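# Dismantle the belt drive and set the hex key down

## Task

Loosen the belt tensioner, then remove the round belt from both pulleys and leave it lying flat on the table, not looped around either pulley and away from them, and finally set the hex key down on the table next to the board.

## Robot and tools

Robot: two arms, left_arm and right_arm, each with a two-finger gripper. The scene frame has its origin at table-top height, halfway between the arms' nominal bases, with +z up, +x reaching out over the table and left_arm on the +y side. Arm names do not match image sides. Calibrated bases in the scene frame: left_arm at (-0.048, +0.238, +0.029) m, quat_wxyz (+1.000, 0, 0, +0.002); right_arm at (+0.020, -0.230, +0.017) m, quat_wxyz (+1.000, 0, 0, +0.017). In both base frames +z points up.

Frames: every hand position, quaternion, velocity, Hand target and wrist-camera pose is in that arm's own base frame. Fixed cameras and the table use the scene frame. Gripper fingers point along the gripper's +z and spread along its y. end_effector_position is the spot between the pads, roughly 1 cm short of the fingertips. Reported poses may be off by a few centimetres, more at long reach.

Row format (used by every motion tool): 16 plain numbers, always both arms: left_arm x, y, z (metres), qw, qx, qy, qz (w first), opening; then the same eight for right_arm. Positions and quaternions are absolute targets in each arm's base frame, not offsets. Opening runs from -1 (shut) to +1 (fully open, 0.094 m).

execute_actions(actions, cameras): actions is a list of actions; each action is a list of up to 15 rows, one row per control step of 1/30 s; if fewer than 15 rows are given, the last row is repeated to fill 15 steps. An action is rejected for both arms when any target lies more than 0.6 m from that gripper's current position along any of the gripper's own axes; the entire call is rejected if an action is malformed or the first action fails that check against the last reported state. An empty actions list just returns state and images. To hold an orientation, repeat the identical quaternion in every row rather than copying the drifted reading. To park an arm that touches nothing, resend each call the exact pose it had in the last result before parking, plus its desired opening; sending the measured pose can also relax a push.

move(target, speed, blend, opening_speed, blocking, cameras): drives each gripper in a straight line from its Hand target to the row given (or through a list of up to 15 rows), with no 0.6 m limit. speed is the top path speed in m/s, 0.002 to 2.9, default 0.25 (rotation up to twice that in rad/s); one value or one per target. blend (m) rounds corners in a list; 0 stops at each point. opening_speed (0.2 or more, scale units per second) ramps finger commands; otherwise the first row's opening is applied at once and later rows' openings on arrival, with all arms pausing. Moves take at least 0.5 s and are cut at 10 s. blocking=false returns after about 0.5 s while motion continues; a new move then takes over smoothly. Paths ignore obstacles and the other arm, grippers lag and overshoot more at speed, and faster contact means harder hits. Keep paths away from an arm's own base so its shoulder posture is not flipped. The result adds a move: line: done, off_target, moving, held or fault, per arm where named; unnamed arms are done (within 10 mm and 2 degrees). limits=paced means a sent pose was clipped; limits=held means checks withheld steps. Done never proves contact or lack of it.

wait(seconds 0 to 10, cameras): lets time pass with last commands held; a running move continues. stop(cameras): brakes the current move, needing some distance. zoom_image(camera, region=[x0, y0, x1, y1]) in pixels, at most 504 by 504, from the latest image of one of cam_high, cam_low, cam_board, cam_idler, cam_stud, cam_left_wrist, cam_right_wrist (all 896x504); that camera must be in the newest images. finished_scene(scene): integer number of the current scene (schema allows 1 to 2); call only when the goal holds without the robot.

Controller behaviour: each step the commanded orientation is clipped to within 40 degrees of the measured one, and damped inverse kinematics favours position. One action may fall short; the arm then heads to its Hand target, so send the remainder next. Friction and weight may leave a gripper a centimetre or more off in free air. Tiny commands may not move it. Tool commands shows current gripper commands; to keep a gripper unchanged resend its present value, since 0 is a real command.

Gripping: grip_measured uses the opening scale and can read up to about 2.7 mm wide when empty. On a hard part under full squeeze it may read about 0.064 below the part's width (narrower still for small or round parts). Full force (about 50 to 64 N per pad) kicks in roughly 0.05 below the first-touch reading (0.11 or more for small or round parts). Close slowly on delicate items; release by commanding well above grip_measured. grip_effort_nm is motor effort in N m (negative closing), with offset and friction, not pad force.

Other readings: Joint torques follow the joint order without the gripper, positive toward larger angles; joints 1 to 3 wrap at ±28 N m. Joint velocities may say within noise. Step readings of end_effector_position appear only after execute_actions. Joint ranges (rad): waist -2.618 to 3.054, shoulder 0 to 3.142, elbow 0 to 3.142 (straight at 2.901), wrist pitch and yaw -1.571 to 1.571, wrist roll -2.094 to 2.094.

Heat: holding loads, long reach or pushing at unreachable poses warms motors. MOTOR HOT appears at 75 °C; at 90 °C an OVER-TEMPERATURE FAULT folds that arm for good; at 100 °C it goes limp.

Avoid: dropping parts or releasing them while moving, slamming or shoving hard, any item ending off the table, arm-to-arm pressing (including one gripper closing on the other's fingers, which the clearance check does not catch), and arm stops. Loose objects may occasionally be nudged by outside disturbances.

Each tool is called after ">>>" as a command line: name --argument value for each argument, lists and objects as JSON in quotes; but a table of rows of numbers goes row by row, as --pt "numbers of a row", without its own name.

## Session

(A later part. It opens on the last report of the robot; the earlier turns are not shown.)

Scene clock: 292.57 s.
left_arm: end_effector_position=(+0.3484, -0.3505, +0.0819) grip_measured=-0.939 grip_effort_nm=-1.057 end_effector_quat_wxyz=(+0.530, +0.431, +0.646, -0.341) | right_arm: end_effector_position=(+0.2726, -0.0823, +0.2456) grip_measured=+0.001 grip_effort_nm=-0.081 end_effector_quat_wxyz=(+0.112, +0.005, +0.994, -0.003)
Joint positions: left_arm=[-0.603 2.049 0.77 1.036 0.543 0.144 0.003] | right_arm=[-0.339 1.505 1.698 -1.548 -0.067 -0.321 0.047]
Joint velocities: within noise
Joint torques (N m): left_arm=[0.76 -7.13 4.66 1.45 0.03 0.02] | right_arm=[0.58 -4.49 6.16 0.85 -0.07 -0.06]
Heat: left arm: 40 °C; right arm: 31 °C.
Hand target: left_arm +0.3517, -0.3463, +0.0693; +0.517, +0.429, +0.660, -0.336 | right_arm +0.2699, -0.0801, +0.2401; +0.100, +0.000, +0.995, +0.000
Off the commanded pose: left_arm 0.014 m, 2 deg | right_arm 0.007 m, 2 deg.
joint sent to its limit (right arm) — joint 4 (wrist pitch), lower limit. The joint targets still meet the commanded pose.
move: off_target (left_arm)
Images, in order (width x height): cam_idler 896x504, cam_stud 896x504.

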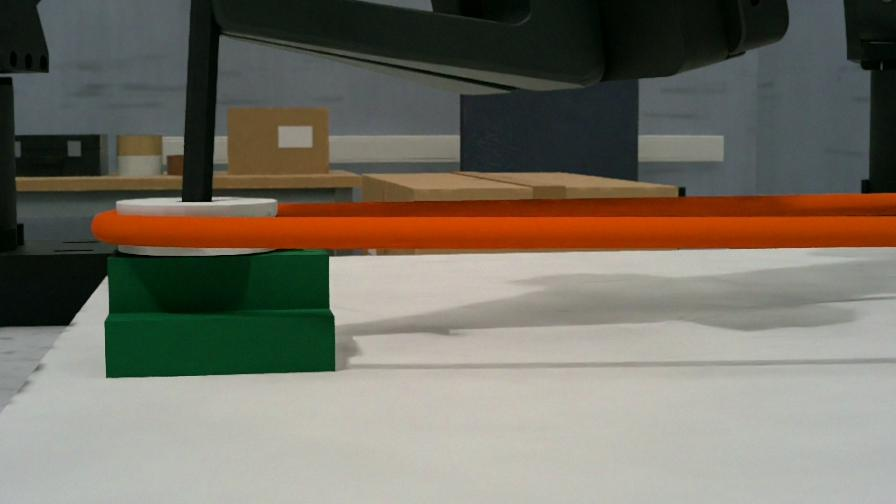

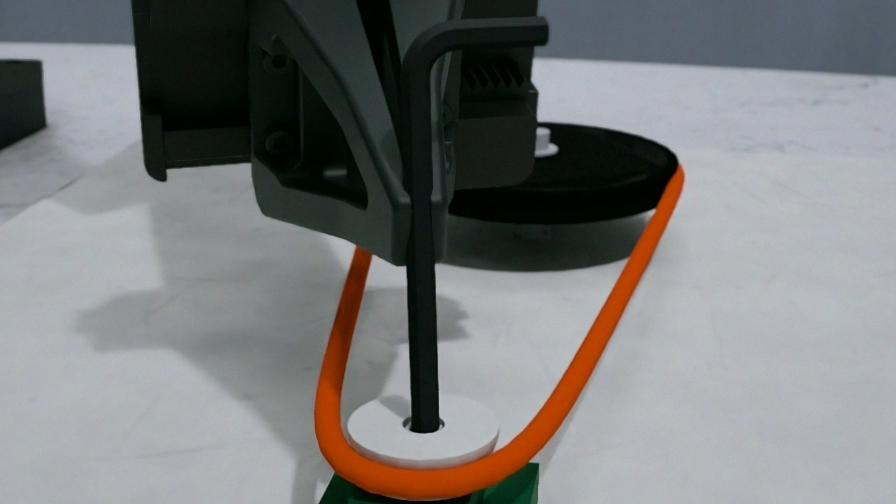

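>>> move --pt "0.3525 -0.3505 0.067 0.517 0.429 0.661 -0.336 -1 0.27 -0.08 0.24 0.1 0 0.995 0 0" --pt "0.3500 -0.3465 0.067 0.517 0.429 0.661 -0.336 -1 0.27 -0.08 0.24 0.1 0 0.995 0 0" --pt "0.3475 -0.3505 0.067 0.517 0.429 0.661 -0.336 -1 0.27 -0.08 0.24 0.1 0 0.995 0 0" --pt "0.3500 -0.3555 0.067 0.517 0.429 0.661 -0.336 -1 0.27 -0.08 0.24 0.1 0 0.995 0 0" --pt "0.3525 -0.3515 0.067 0.517 0.429 0.661 -0.336 -1 0.27 -0.08 0.24 0.1 0 0.995 0 0" --pt "0.3515 -0.3505 0.067 0.481 0.469 0.631 -0.389 -1 0.27 -0.08 0.24 0.1 0 0.995 0 0" --pt "0.3515 -0.3505 0.067 0.548 0.386 0.686 -0.281 -1 0.27 -0.08 0.24 0.1 0 0.995 0 0" --pt "0.3510 -0.3505 0.067 0.517 0.429 0.661 -0.336 -1 0.27 -0.08 0.24 0.1 0 0.995 0 0" --speed '[0.015,0.015,0.015,0.015,0.015,0.1,0.1,0.1]' --cameras '["cam_stud","cam_idler"]'

>>> zoom_image --camera "cam_stud" --region '[360, 340, 480, 460]'

Scene clock: 311.03 s.
left_arm: end_effector_position=(+0.3491, -0.3522, +0.0810) grip_measured=-0.939 grip_effort_nm=-1.057 end_effector_quat_wxyz=(+0.539, +0.425, +0.643, -0.340) | right_arm: end_effector_position=(+0.2726, -0.0823, +0.2456) grip_measured=+0.001 grip_effort_nm=-0.076 end_effector_quat_wxyz=(+0.112, +0.005, +0.994, -0.003)
Joint positions: left_arm=[-0.611 2.071 0.765 1.087 0.525 0.133 0.003] | right_arm=[-0.339 1.505 1.698 -1.548 -0.067 -0.321 0.047]
Joint velocities: within noise
Joint torques (N m): left_arm=[0.21 -7.69 5.2 1.08 0.01 0.08] | right_arm=[0.55 -4.49 6.17 0.84 -0.08 -0.07]
Heat: left arm: 39 °C; right arm: 31 °C.
Hand target: left_arm +0.3504, -0.3501, +0.0673; +0.517, +0.428, +0.660, -0.336 | right_arm +0.2699, -0.0801, +0.2401; +0.100, +0.000, +0.995, +0.000
Off the commanded pose: left_arm 0.014 m, 3 deg | right_arm 0.007 m, 2 deg.
joint sent to its limit (right arm) — joint 4 (wrist pitch), lower limit. The joint targets still meet the commanded pose.
move: off_target (left_arm)
Images, in order (width x height): cam_idler 896x504, cam_stud 896x504.

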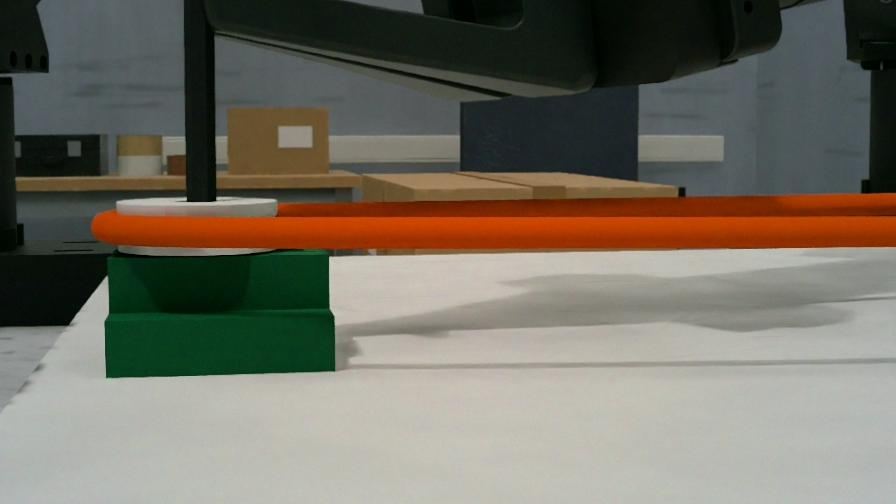

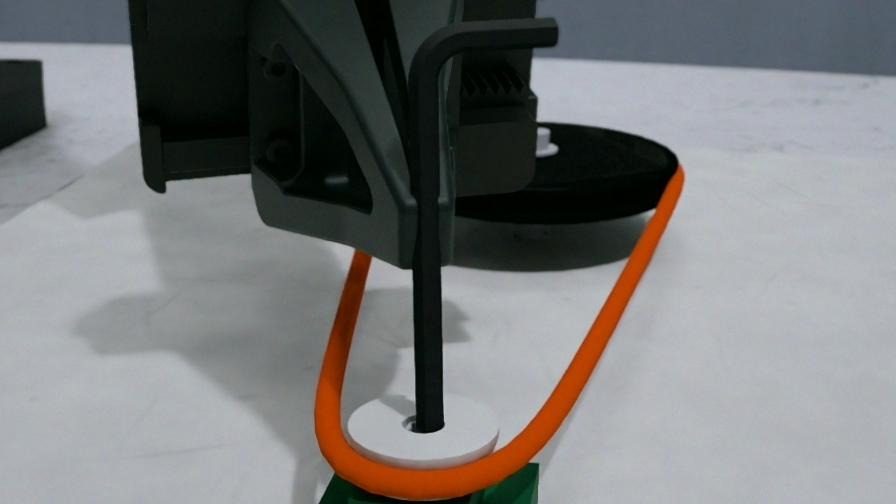

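Scaled by 4.200 from the camera's 896x504 image, which has a finer 1280x720 frame.

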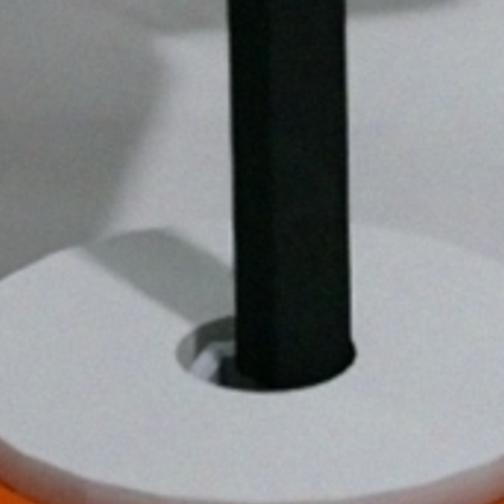

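>>> move --pt "0.3480 -0.3515 0.071 0.517 0.429 0.661 -0.336 -1 0.27 -0.08 0.24 0.1 0 0.995 0 0" --pt "0.3480 -0.3555 0.071 0.517 0.429 0.661 -0.336 -1 0.27 -0.08 0.24 0.1 0 0.995 0 0" --pt "0.3470 -0.3485 0.069 0.517 0.429 0.661 -0.336 -1 0.27 -0.08 0.24 0.1 0 0.995 0 0" --pt "0.3460 -0.3545 0.069 0.517 0.429 0.661 -0.336 -1 0.27 -0.08 0.24 0.1 0 0.995 0 0" --speed 0.015 --cameras '["cam_stud","cam_idler"]'

>>> zoom_image --camera "cam_stud" --region '[360, 340, 480, 460]'

>>> zoom_image --camera "cam_board" --region '[260, 140, 380, 240]'

Scene clock: 325.70 s.
left_arm: end_effector_position=(+0.3479, -0.3534, +0.0807) grip_measured=-0.939 grip_effort_nm=-1.057 end_effector_quat_wxyz=(+0.539, +0.426, +0.642, -0.340) | right_arm: end_effector_position=(+0.2726, -0.0823, +0.2456) grip_measured=+0.001 grip_effort_nm=-0.081 end_effector_quat_wxyz=(+0.112, +0.005, +0.994, -0.003)
Joint positions: left_arm=[-0.614 2.071 0.765 1.086 0.524 0.134 0.003] | right_arm=[-0.339 1.505 1.698 -1.548 -0.067 -0.321 0.047]
Joint velocities: within noise
Joint torques (N m): left_arm=[-0.35 -8.59 4.63 1.06 -0.1 0.02] | right_arm=[0.61 -4.55 6.15 0.84 -0.08 -0.06]
Heat: left arm: 38 °C; right arm: 31 °C.
Hand target: left_arm +0.3455, -0.3541, +0.0692; +0.517, +0.429, +0.660, -0.336 | right_arm +0.2699, -0.0801, +0.2401; +0.100, +0.000, +0.995, +0.000
Off the commanded pose: left_arm 0.012 m, 3 deg | right_arm 0.007 m, 2 deg.
joint sent to its limit (right arm) — joint 4 (wrist pitch), lower limit. The joint targets still meet the commanded pose.
move: off_target (left_arm)
Images, in order (width x height): cam_idler 896x504, cam_stud 896x504.

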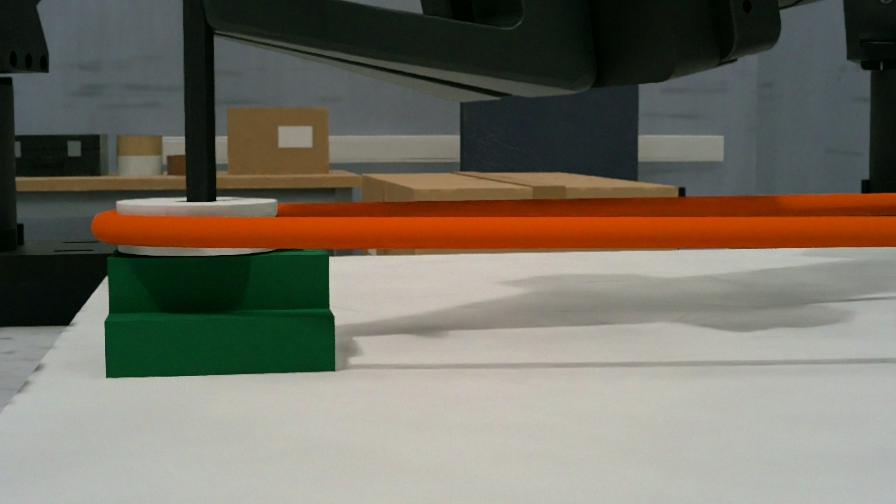

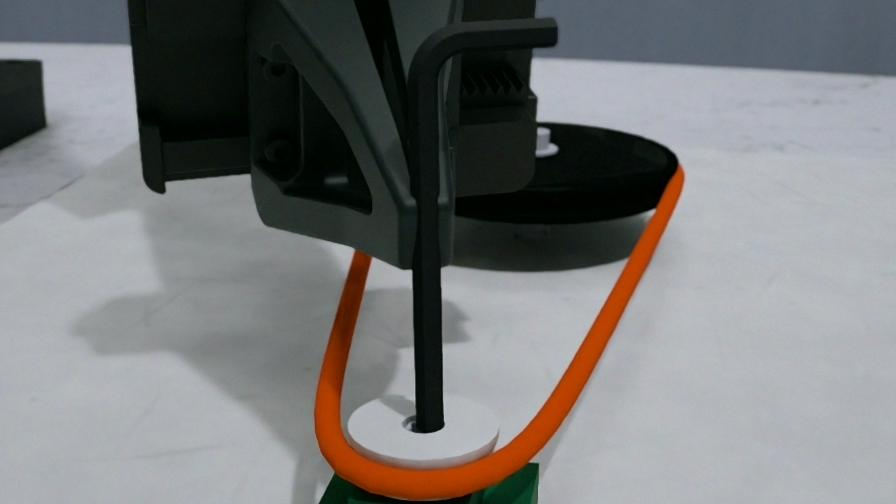

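Scaled by 4.200 from the camera's 896x504 image, which has a finer 1280x720 frame.

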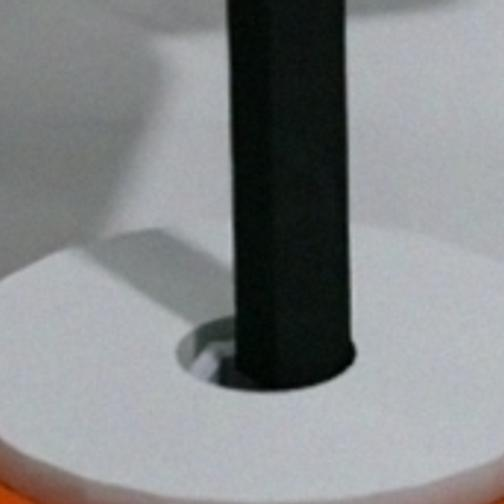

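This scene's latest camera images include none from cam_board. They are from: cam_idler, cam_stud. cam_board's image comes with the result of a call that names it in "cameras".

>>> move --pt "0.3435 -0.3530 0.073 0.517 0.429 0.661 -0.336 -1 0.27 -0.08 0.24 0.1 0 0.995 0 0" --pt "0.3435 -0.3540 0.069 0.517 0.429 0.661 -0.336 -1 0.27 -0.08 0.24 0.1 0 0.995 0 0" --speed 0.015 --cameras '["cam_stud","cam_idler","cam_board"]'

>>> zoom_image --camera "cam_stud" --region '[360, 340, 480, 460]'

>>> zoom_image --camera "cam_board" --region '[260, 140, 380, 240]'

Scene clock: 333.03 s.
left_arm: end_effector_position=(+0.3480, -0.3536, +0.0809) grip_measured=-0.939 grip_effort_nm=-1.062 end_effector_quat_wxyz=(+0.538, +0.426, +0.644, -0.338) | right_arm: end_effector_position=(+0.2726, -0.0823, +0.2456) grip_measured=+0.001 grip_effort_nm=-0.081 end_effector_quat_wxyz=(+0.112, +0.005, +0.994, -0.003)
Joint positions: left_arm=[-0.616 2.068 0.765 1.08 0.518 0.134 0.003] | right_arm=[-0.339 1.505 1.698 -1.548 -0.067 -0.321 0.047]
Joint velocities: within noise
Joint torques (N m): left_arm=[-0.53 -8.7 4 1.11 -0.06 -0.05] | right_arm=[0.57 -4.51 6.17 0.83 -0.08 -0.06]
Heat: left arm: 38 °C; right arm: 31 °C.
Hand target: left_arm +0.3432, -0.3537, +0.0691; +0.517, +0.429, +0.660, -0.336 | right_arm +0.2699, -0.0801, +0.2401; +0.100, +0.000, +0.995, +0.000
Off the commanded pose: left_arm 0.013 m, 3 deg | right_arm 0.007 m, 2 deg.
joint sent to its limit (right arm) — joint 4 (wrist pitch), lower limit. The joint targets still meet the commanded pose.
move: off_target (left_arm)
Images, in order (width x height): cam_board 896x504, cam_idler 896x504, cam_stud 896x504.

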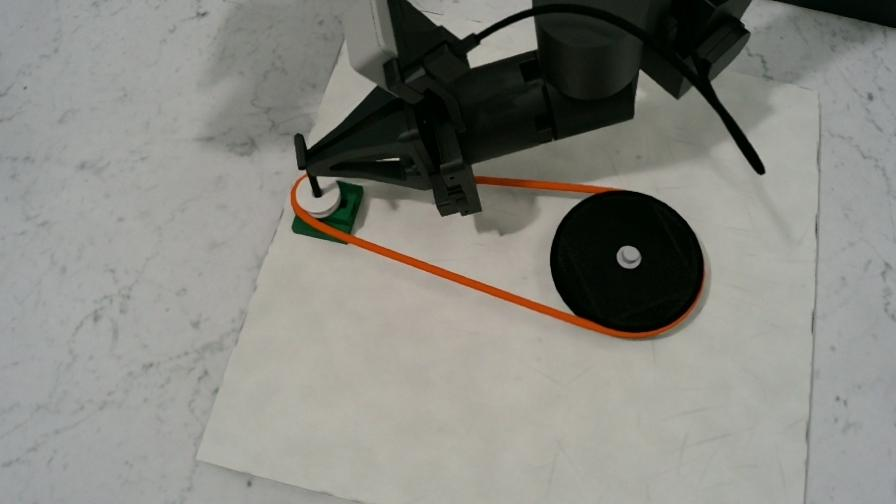

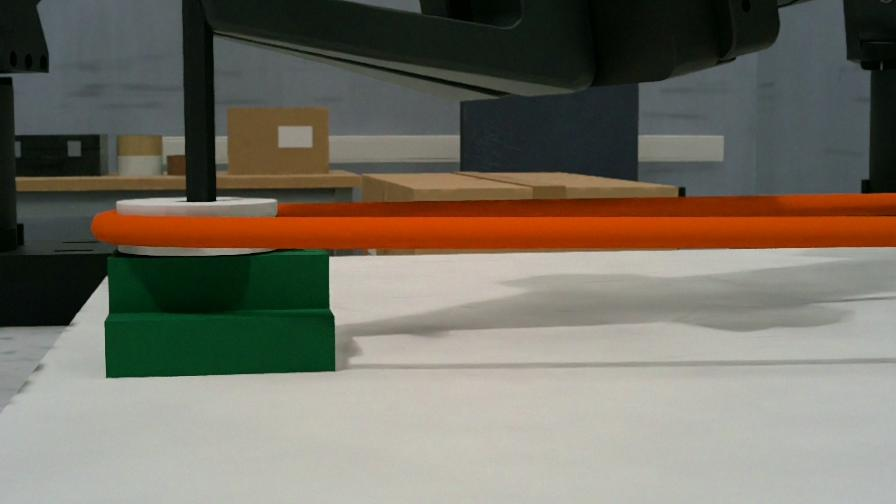

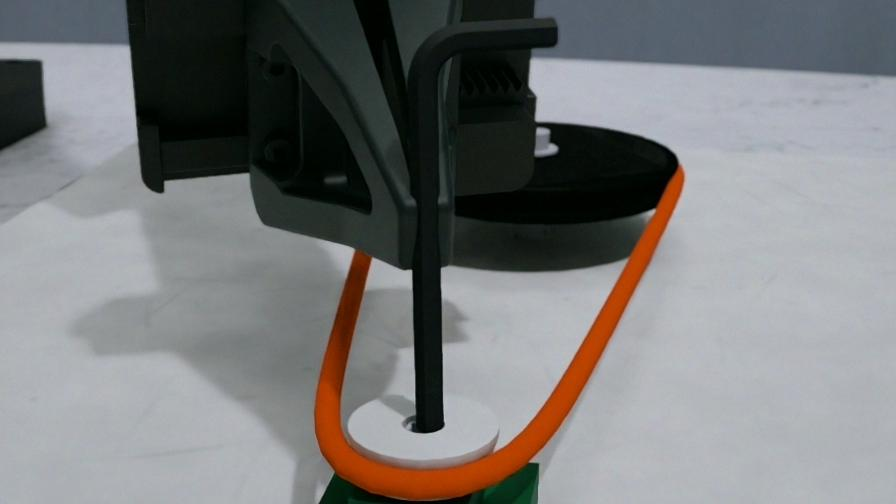

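Scaled by 4.200 from the camera's 896x504 image, which has a finer 1280x720 frame.

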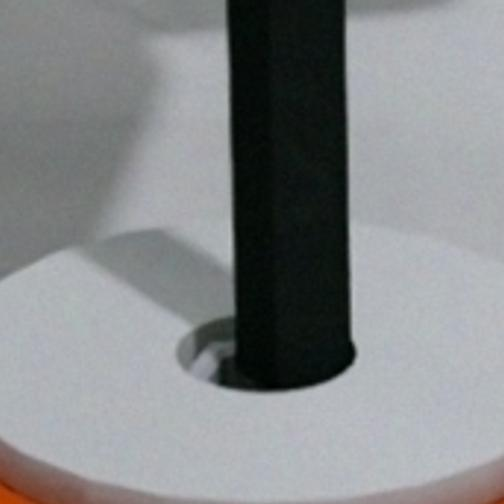

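Scaled by 4.200 from the camera's 896x504 image, which has a finer 1280x720 frame.

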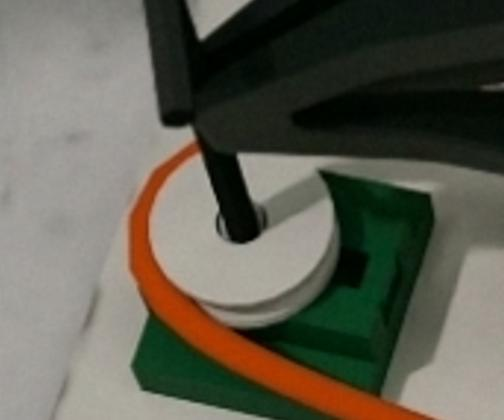

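>>> move --pt "0.3430 -0.3520 0.082 0.517 0.429 0.661 -0.336 -1 0.27 -0.08 0.24 0.1 0 0.995 0 0" --pt "0.3430 -0.3520 0.071 0.517 0.429 0.661 -0.336 -1 0.27 -0.08 0.24 0.1 0 0.995 0 0" --speed 0.02 --cameras '["cam_stud","cam_idler","cam_board"]'

>>> zoom_image --camera "cam_stud" --region '[360, 340, 480, 460]'

Scene clock: 341.30 s.
left_arm: end_effector_position=(+0.3468, -0.3524, +0.0819) grip_measured=-0.939 grip_effort_nm=-1.057 end_effector_quat_wxyz=(+0.528, +0.426, +0.653, -0.337) | right_arm: end_effector_position=(+0.2726, -0.0823, +0.2456) grip_measured=+0.001 grip_effort_nm=-0.081 end_effector_quat_wxyz=(+0.112, +0.005, +0.994, -0.003)
Joint positions: left_arm=[-0.617 2.04 0.765 1.026 0.516 0.134 0.003] | right_arm=[-0.339 1.505 1.698 -1.548 -0.067 -0.321 0.047]
Joint velocities: within noise
Joint torques (N m): left_arm=[-0.55 -7.6 3.89 1.63 0.04 0.07] | right_arm=[0.57 -4.56 6.16 0.82 -0.06 -0.07]
Heat: left arm: 37 °C; right arm: 31 °C.
Hand target: left_arm +0.3428, -0.3519, +0.0711; +0.517, +0.429, +0.661, -0.336 | right_arm +0.2699, -0.0801, +0.2401; +0.100, +0.000, +0.995, +0.000
Off the commanded pose: left_arm 0.012 m, 2 deg | right_arm 0.007 m, 2 deg.
joint sent to its limit (right arm) — joint 4 (wrist pitch), lower limit. The joint targets still meet the commanded pose.
move: off_target (left_arm)
Images, in order (width x height): cam_board 896x504, cam_idler 896x504, cam_stud 896x504.

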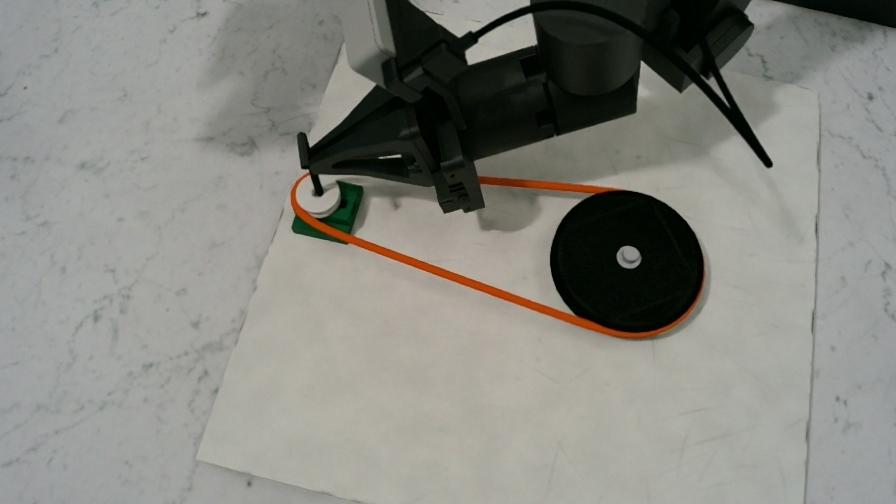

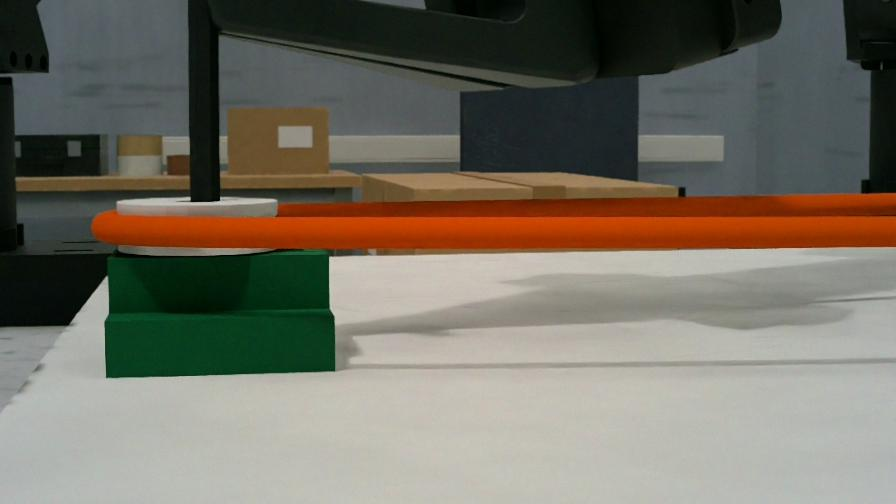

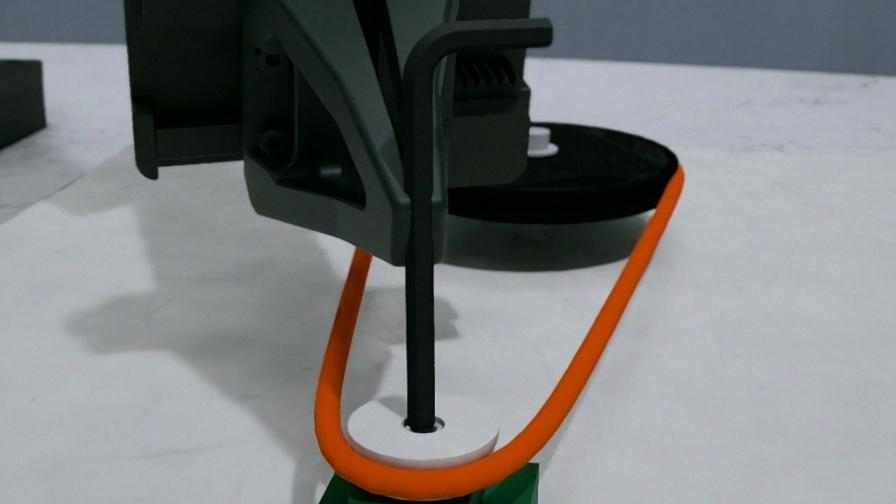

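Scaled by 4.200 from the camera's 896x504 image, which has a finer 1280x720 frame.

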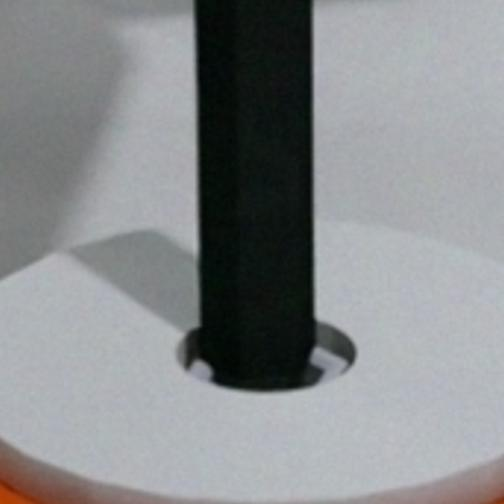

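>>> move --pt "0.3440 -0.3550 0.075 0.517 0.429 0.661 -0.336 -1 0.27 -0.08 0.24 0.1 0 0.995 0 0" --pt "0.3445 -0.3575 0.070 0.517 0.429 0.661 -0.336 -1 0.27 -0.08 0.24 0.1 0 0.995 0 0" --speed 0.015 --cameras '["cam_stud","cam_idler"]'

>>> zoom_image --camera "cam_stud" --region '[360, 340, 480, 460]'

Scene clock: 350.40 s.
left_arm: end_effector_position=(+0.3468, -0.3537, +0.0817) grip_measured=-0.939 grip_effort_nm=-1.062 end_effector_quat_wxyz=(+0.531, +0.425, +0.652, -0.335) | right_arm: end_effector_position=(+0.2726, -0.0823, +0.2456) grip_measured=+0.001 grip_effort_nm=-0.076 end_effector_quat_wxyz=(+0.112, +0.005, +0.994, -0.003)
Joint positions: left_arm=[-0.622 2.043 0.765 1.034 0.505 0.134 0.003] | right_arm=[-0.339 1.505 1.698 -1.548 -0.067 -0.321 0.047]
Joint velocities: within noise
Joint torques (N m): left_arm=[-0.66 -6.86 5.08 1.47 0.09 -0.04] | right_arm=[0.64 -4.52 6.17 0.84 -0.08 -0.06]
Heat: left arm: 39 °C; right arm: 31 °C.
Hand target: left_arm +0.3442, -0.3571, +0.0701; +0.517, +0.429, +0.661, -0.336 | right_arm +0.2699, -0.0801, +0.2401; +0.100, +0.000, +0.995, +0.000
Off the commanded pose: left_arm 0.013 m, 2 deg | right_arm 0.007 m, 2 deg.
joint sent to its limit (right arm) — joint 4 (wrist pitch), lower limit. The joint targets still meet the commanded pose.
move: off_target (left_arm)
Images, in order (width x height): cam_idler 896x504, cam_stud 896x504.

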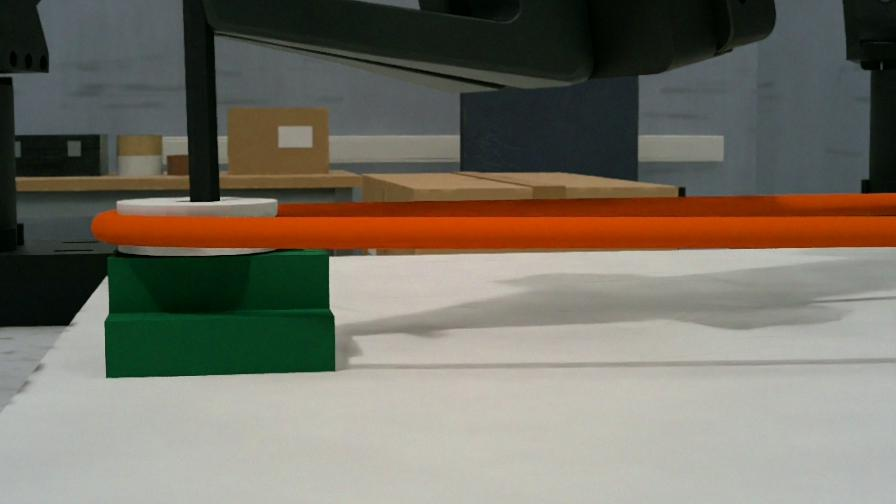

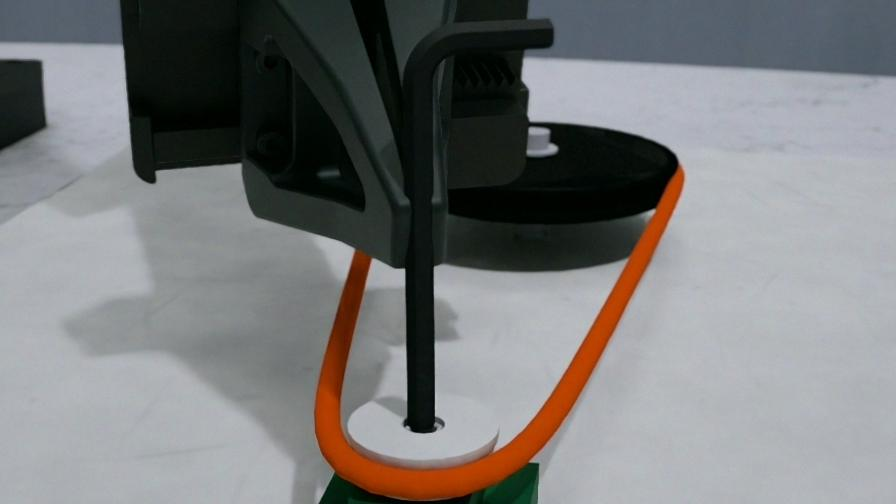

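Scaled by 4.200 from the camera's 896x504 image, which has a finer 1280x720 frame.

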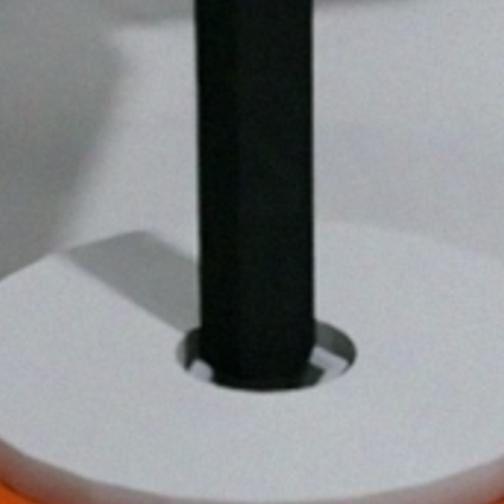

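>>> move --pt "0.3445 -0.3575 0.080 0.517 0.429 0.661 -0.336 -1 0.27 -0.08 0.24 0.1 0 0.995 0 0" --pt "0.3450 -0.3565 0.070 0.517 0.429 0.661 -0.336 -1 0.27 -0.08 0.24 0.1 0 0.995 0 0" --pt "0.3450 -0.3525 0.068 0.517 0.429 0.661 -0.336 -1 0.27 -0.08 0.24 0.1 0 0.995 0 0" --speed 0.02 --cameras '["cam_stud","cam_idler"]'

>>> zoom_image --camera "cam_stud" --region '[360, 340, 480, 460]'

Scene clock: 357.60 s.
left_arm: end_effector_position=(+0.3468, -0.3539, +0.0818) grip_measured=-0.939 grip_effort_nm=-1.062 end_effector_quat_wxyz=(+0.532, +0.425, +0.651, -0.335) | right_arm: end_effector_position=(+0.2726, -0.0823, +0.2456) grip_measured=+0.001 grip_effort_nm=-0.076 end_effector_quat_wxyz=(+0.112, +0.005, +0.994, -0.003)
Joint positions: left_arm=[-0.622 2.046 0.765 1.04 0.506 0.134 0.003] | right_arm=[-0.339 1.505 1.698 -1.548 -0.067 -0.321 0.047]
Joint velocities: within noise
Joint torques (N m): left_arm=[0.38 -6.97 4.19 1.59 0.15 -0.03] | right_arm=[0.55 -4.51 6.2 0.84 -0.06 -0.07]
Heat: left arm: 38 °C; right arm: 31 °C.
Hand target: left_arm +0.3447, -0.3523, +0.0682; +0.517, +0.429, +0.661, -0.336 | right_arm +0.2699, -0.0801, +0.2401; +0.100, +0.000, +0.995, +0.000
Off the commanded pose: left_arm 0.014 m, 2 deg | right_arm 0.007 m, 2 deg.
joint sent to its limit (right arm) — joint 4 (wrist pitch), lower limit. The joint targets still meet the commanded pose.
move: off_target (left_arm)
Images, in order (width x height): cam_idler 896x504, cam_stud 896x504.

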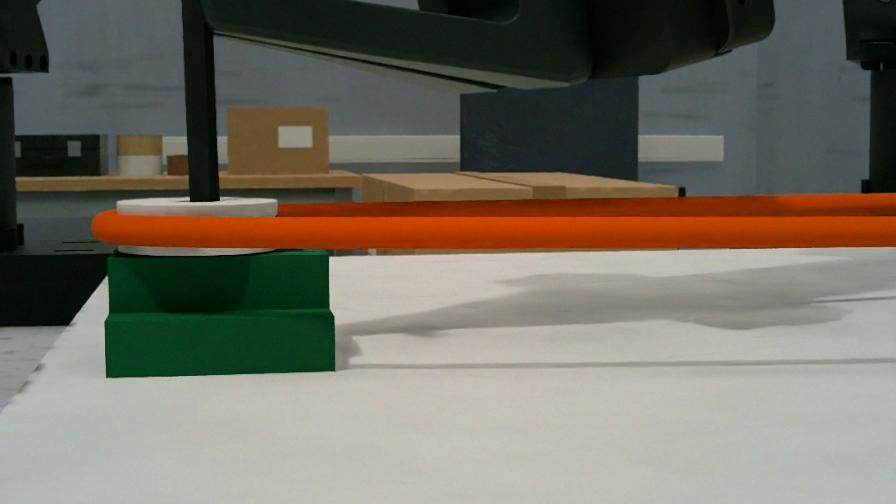

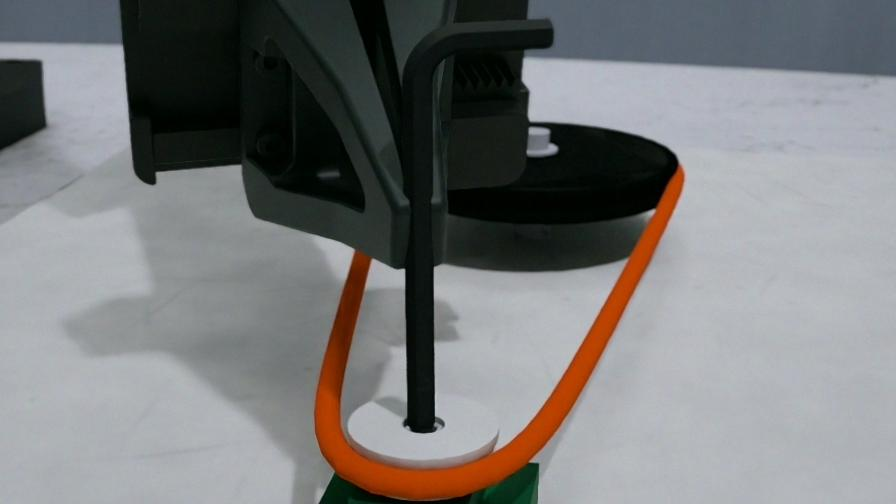

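Scaled by 4.200 from the camera's 896x504 image, which has a finer 1280x720 frame.

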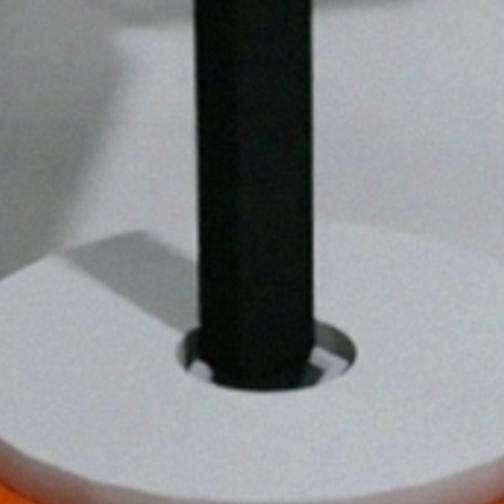

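>>> move --pt "0.3445 -0.3545 0.092 0.517 0.429 0.661 -0.336 -1 0.27 -0.08 0.24 0.1 0 0.995 0 0" --pt "0.3448 -0.3545 0.070 0.517 0.429 0.661 -0.336 -1 0.27 -0.08 0.24 0.1 0 0.995 0 0" --speed 0.02 --cameras '["cam_stud","cam_idler"]'

>>> zoom_image --camera "cam_stud" --region '[360, 340, 480, 460]'

Scene clock: 366.77 s.
left_arm: end_effector_position=(+0.3466, -0.3536, +0.0819) grip_measured=-0.940 grip_effort_nm=-1.057 end_effector_quat_wxyz=(+0.530, +0.425, +0.653, -0.335) | right_arm: end_effector_position=(+0.2726, -0.0823, +0.2456) grip_measured=+0.001 grip_effort_nm=-0.076 end_effector_quat_wxyz=(+0.112, +0.005, +0.994, -0.003)
Joint positions: left_arm=[-0.622 2.04 0.765 1.029 0.505 0.134 0.003] | right_arm=[-0.339 1.505 1.698 -1.548 -0.067 -0.321 0.047]
Joint velocities: within noise
Joint torques (N m): left_arm=[-0.31 -6.53 4.53 1.58 0.14 0.02] | right_arm=[0.57 -4.52 6.17 0.83 -0.05 -0.05]
Heat: left arm: 39 °C; right arm: 31 °C.
Hand target: left_arm +0.3446, -0.3542, +0.0701; +0.517, +0.429, +0.661, -0.336 | right_arm +0.2699, -0.0801, +0.2401; +0.100, +0.000, +0.995, +0.000
Off the commanded pose: left_arm 0.012 m, 2 deg | right_arm 0.007 m, 2 deg.
joint sent to its limit (right arm) — joint 4 (wrist pitch), lower limit. The joint targets still meet the commanded pose.
move: off_target (left_arm)
Images, in order (width x height): cam_idler 896x504, cam_stud 896x504.

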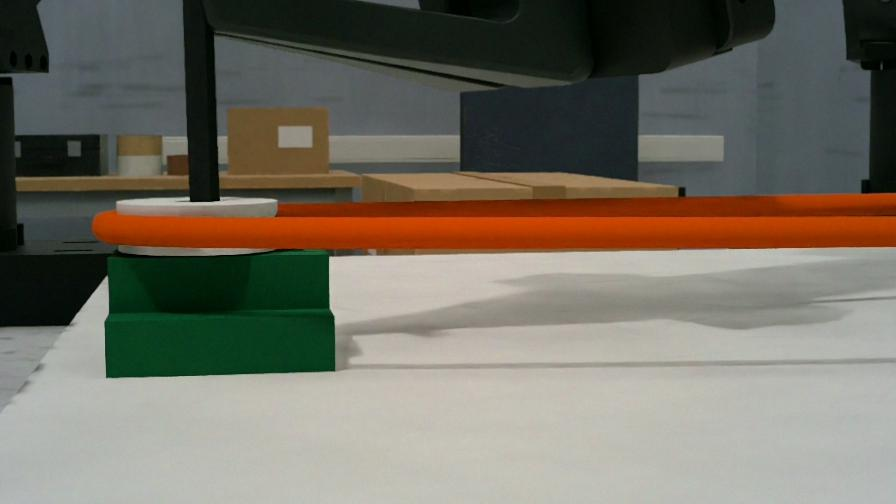

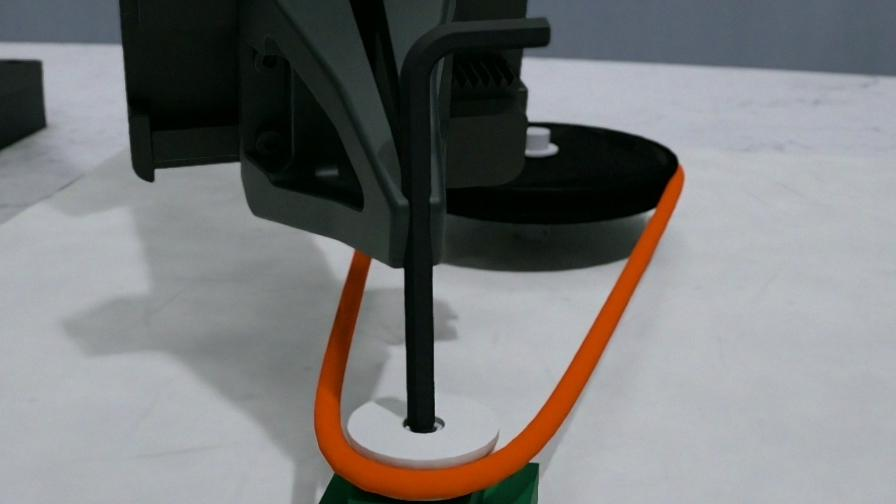

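Scaled by 4.200 from the camera's 896x504 image, which has a finer 1280x720 frame.

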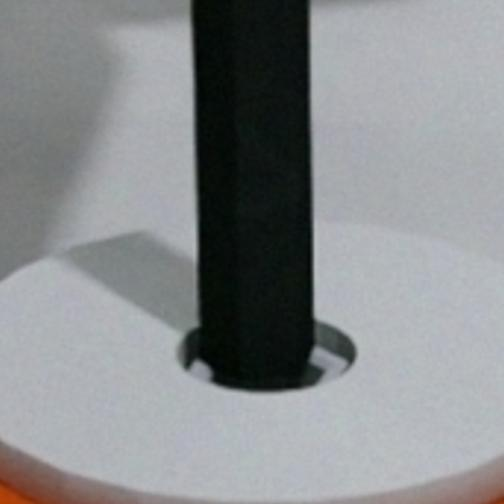

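>>> move --pt "0.3455 -0.3565 0.096 0.517 0.429 0.661 -0.336 -1 0.27 -0.08 0.24 0.1 0 0.995 0 0" --pt "0.3455 -0.3585 0.077 0.517 0.429 0.661 -0.336 -1 0.27 -0.08 0.24 0.1 0 0.995 0 0" --pt "0.3455 -0.3595 0.070 0.517 0.429 0.661 -0.336 -1 0.27 -0.08 0.24 0.1 0 0.995 0 0" --speed 0.02 --cameras '["cam_stud","cam_idler"]'

>>> zoom_image --camera "cam_stud" --region '[360, 340, 480, 460]'

Scene clock: 378.97 s.
left_arm: end_effector_position=(+0.3471, -0.3547, +0.0790) grip_measured=-0.940 grip_effort_nm=-1.062 end_effector_quat_wxyz=(+0.528, +0.424, +0.656, -0.333) | right_arm: end_effector_position=(+0.2726, -0.0823, +0.2456) grip_measured=+0.001 grip_effort_nm=-0.076 end_effector_quat_wxyz=(+0.112, +0.005, +0.994, -0.003)
Joint positions: left_arm=[-0.626 2.048 0.77 1.025 0.498 0.134 0.003] | right_arm=[-0.339 1.505 1.698 -1.548 -0.067 -0.321 0.047]
Joint velocities: within noise
Joint torques (N m): left_arm=[-0.87 -6.76 5.46 1.51 0.07 0.02] | right_arm=[0.59 -4.55 6.22 0.84 -0.06 -0.06]
Heat: left arm: 39 °C; right arm: 31 °C.
Hand target: left_arm +0.3452, -0.3592, +0.0702; +0.517, +0.429, +0.661, -0.336 | right_arm +0.2699, -0.0801, +0.2401; +0.100, +0.000, +0.995, +0.000
Off the commanded pose: left_arm 0.010 m, 2 deg | right_arm 0.007 m, 2 deg.
joint sent to its limit (right arm) — joint 4 (wrist pitch), lower limit. The joint targets still meet the commanded pose.
move: done
Images, in order (width x height): cam_idler 896x504, cam_stud 896x504.

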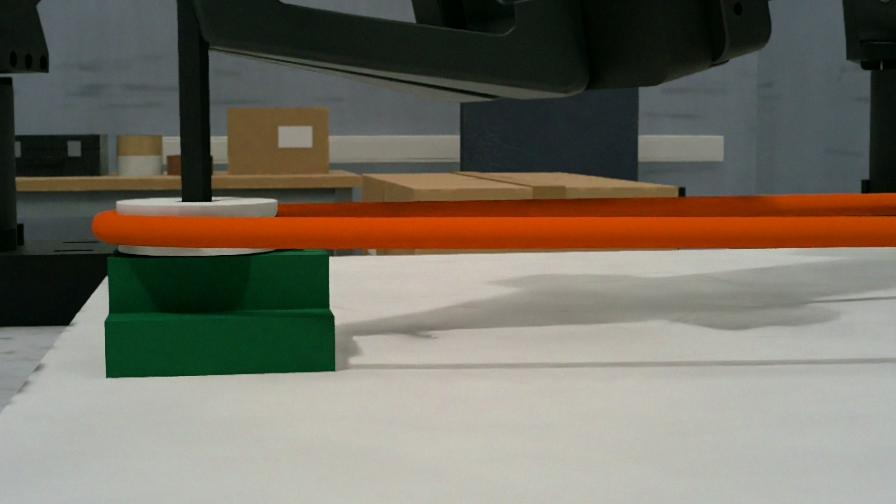

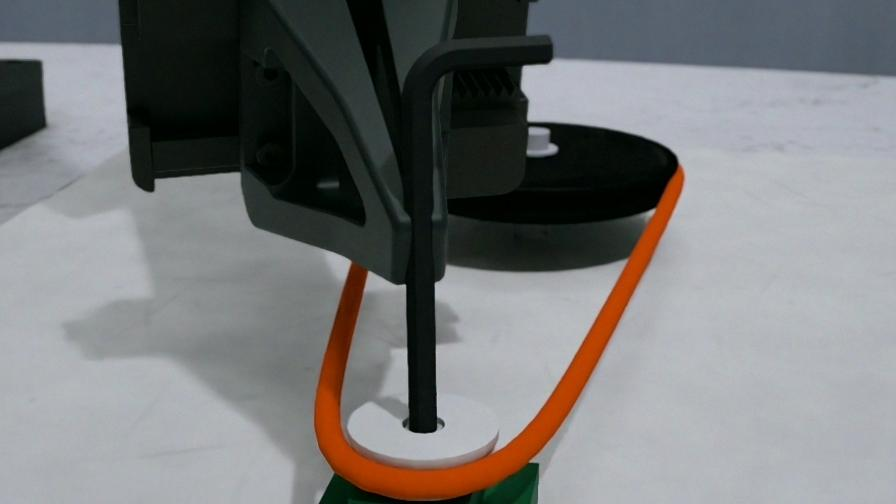

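Scaled by 4.200 from the camera's 896x504 image, which has a finer 1280x720 frame.

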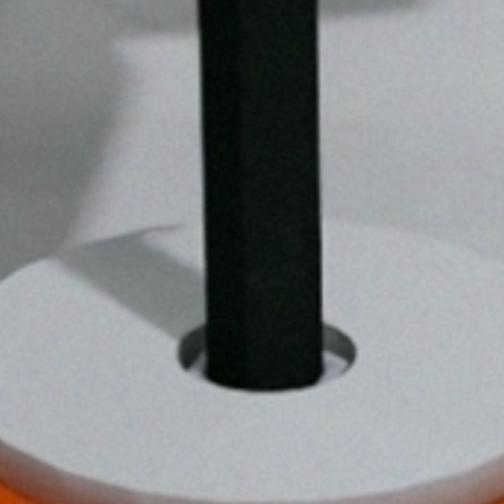

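It dropped into the socket. Next: seat it, release it and withdraw.

>>> move --pt "0.3458 -0.3565 0.064 0.517 0.429 0.661 -0.336 -1 0.27 -0.08 0.24 0.1 0 0.995 0 0" --pt "0.3465 -0.3545 0.073 0.517 0.429 0.661 -0.336 -1 0.27 -0.08 0.24 0.1 0 0.995 0 0" --pt "0.3465 -0.3545 0.0732 0.517 0.429 0.661 -0.336 -0.75 0.27 -0.08 0.24 0.1 0 0.995 0 0" --speed 0.02 --opening_speed 0.2 --cameras '["cam_stud","cam_idler","cam_high"]'

Scene clock: 391.63 s.
left_arm: end_effector_position=(+0.3449, -0.3537, +0.0685) grip_measured=-0.752 grip_effort_nm=0.051 end_effector_quat_wxyz=(+0.514, +0.426, +0.665, -0.335) | right_arm: end_effector_position=(+0.2726, -0.0823, +0.2456) grip_measured=+0.001 grip_effort_nm=-0.076 end_effector_quat_wxyz=(+0.112, +0.005, +0.994, -0.003)
Joint positions: left_arm=[-0.624 2.061 0.77 1.005 0.507 0.134 0.012] | right_arm=[-0.339 1.505 1.698 -1.548 -0.067 -0.321 0.047]
Joint velocities: within noise
Joint torques (N m): left_arm=[0.24 -9.03 4.63 1.62 0.13 0.01] | right_arm=[0.51 -4.53 6.2 0.81 -0.05 -0.06]
Heat: left arm: 39 °C; right arm: 31 °C.
Hand target: left_arm +0.3464, -0.3545, +0.0732; +0.517, +0.429, +0.661, -0.336 | right_arm +0.2699, -0.0801, +0.2401; +0.100, +0.000, +0.995, +0.000
Off the commanded pose: left_arm 0.005 m, 1 deg | right_arm 0.007 m, 2 deg.
joint sent to its limit (right arm) — joint 4 (wrist pitch), lower limit. The joint targets still meet the commanded pose.
move: done
Images, in order (width x height): cam_high 896x504, cam_idler 896x504, cam_stud 896x504.

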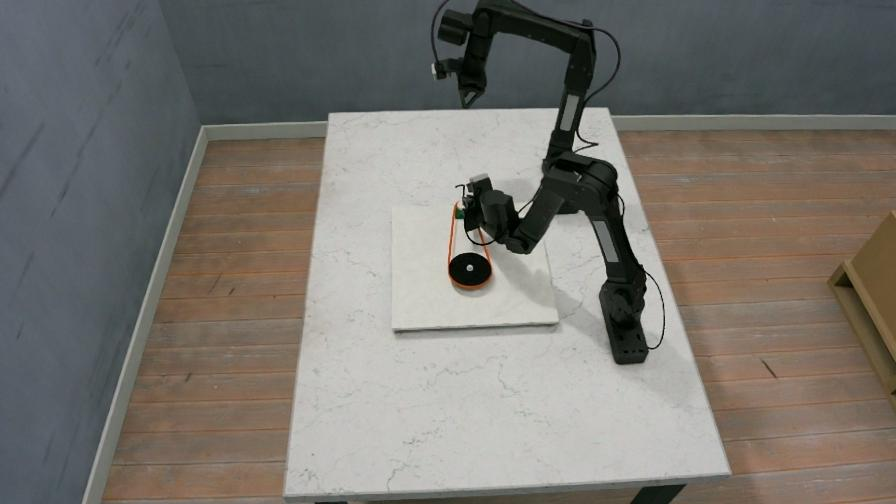

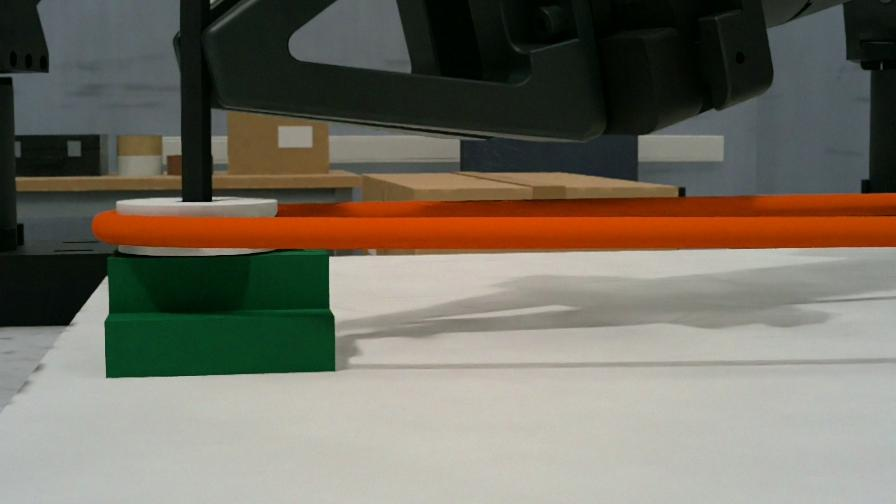

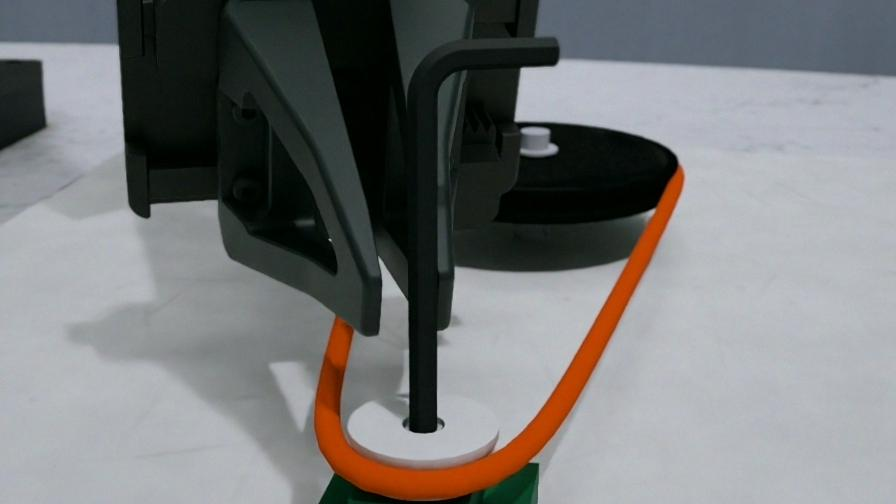

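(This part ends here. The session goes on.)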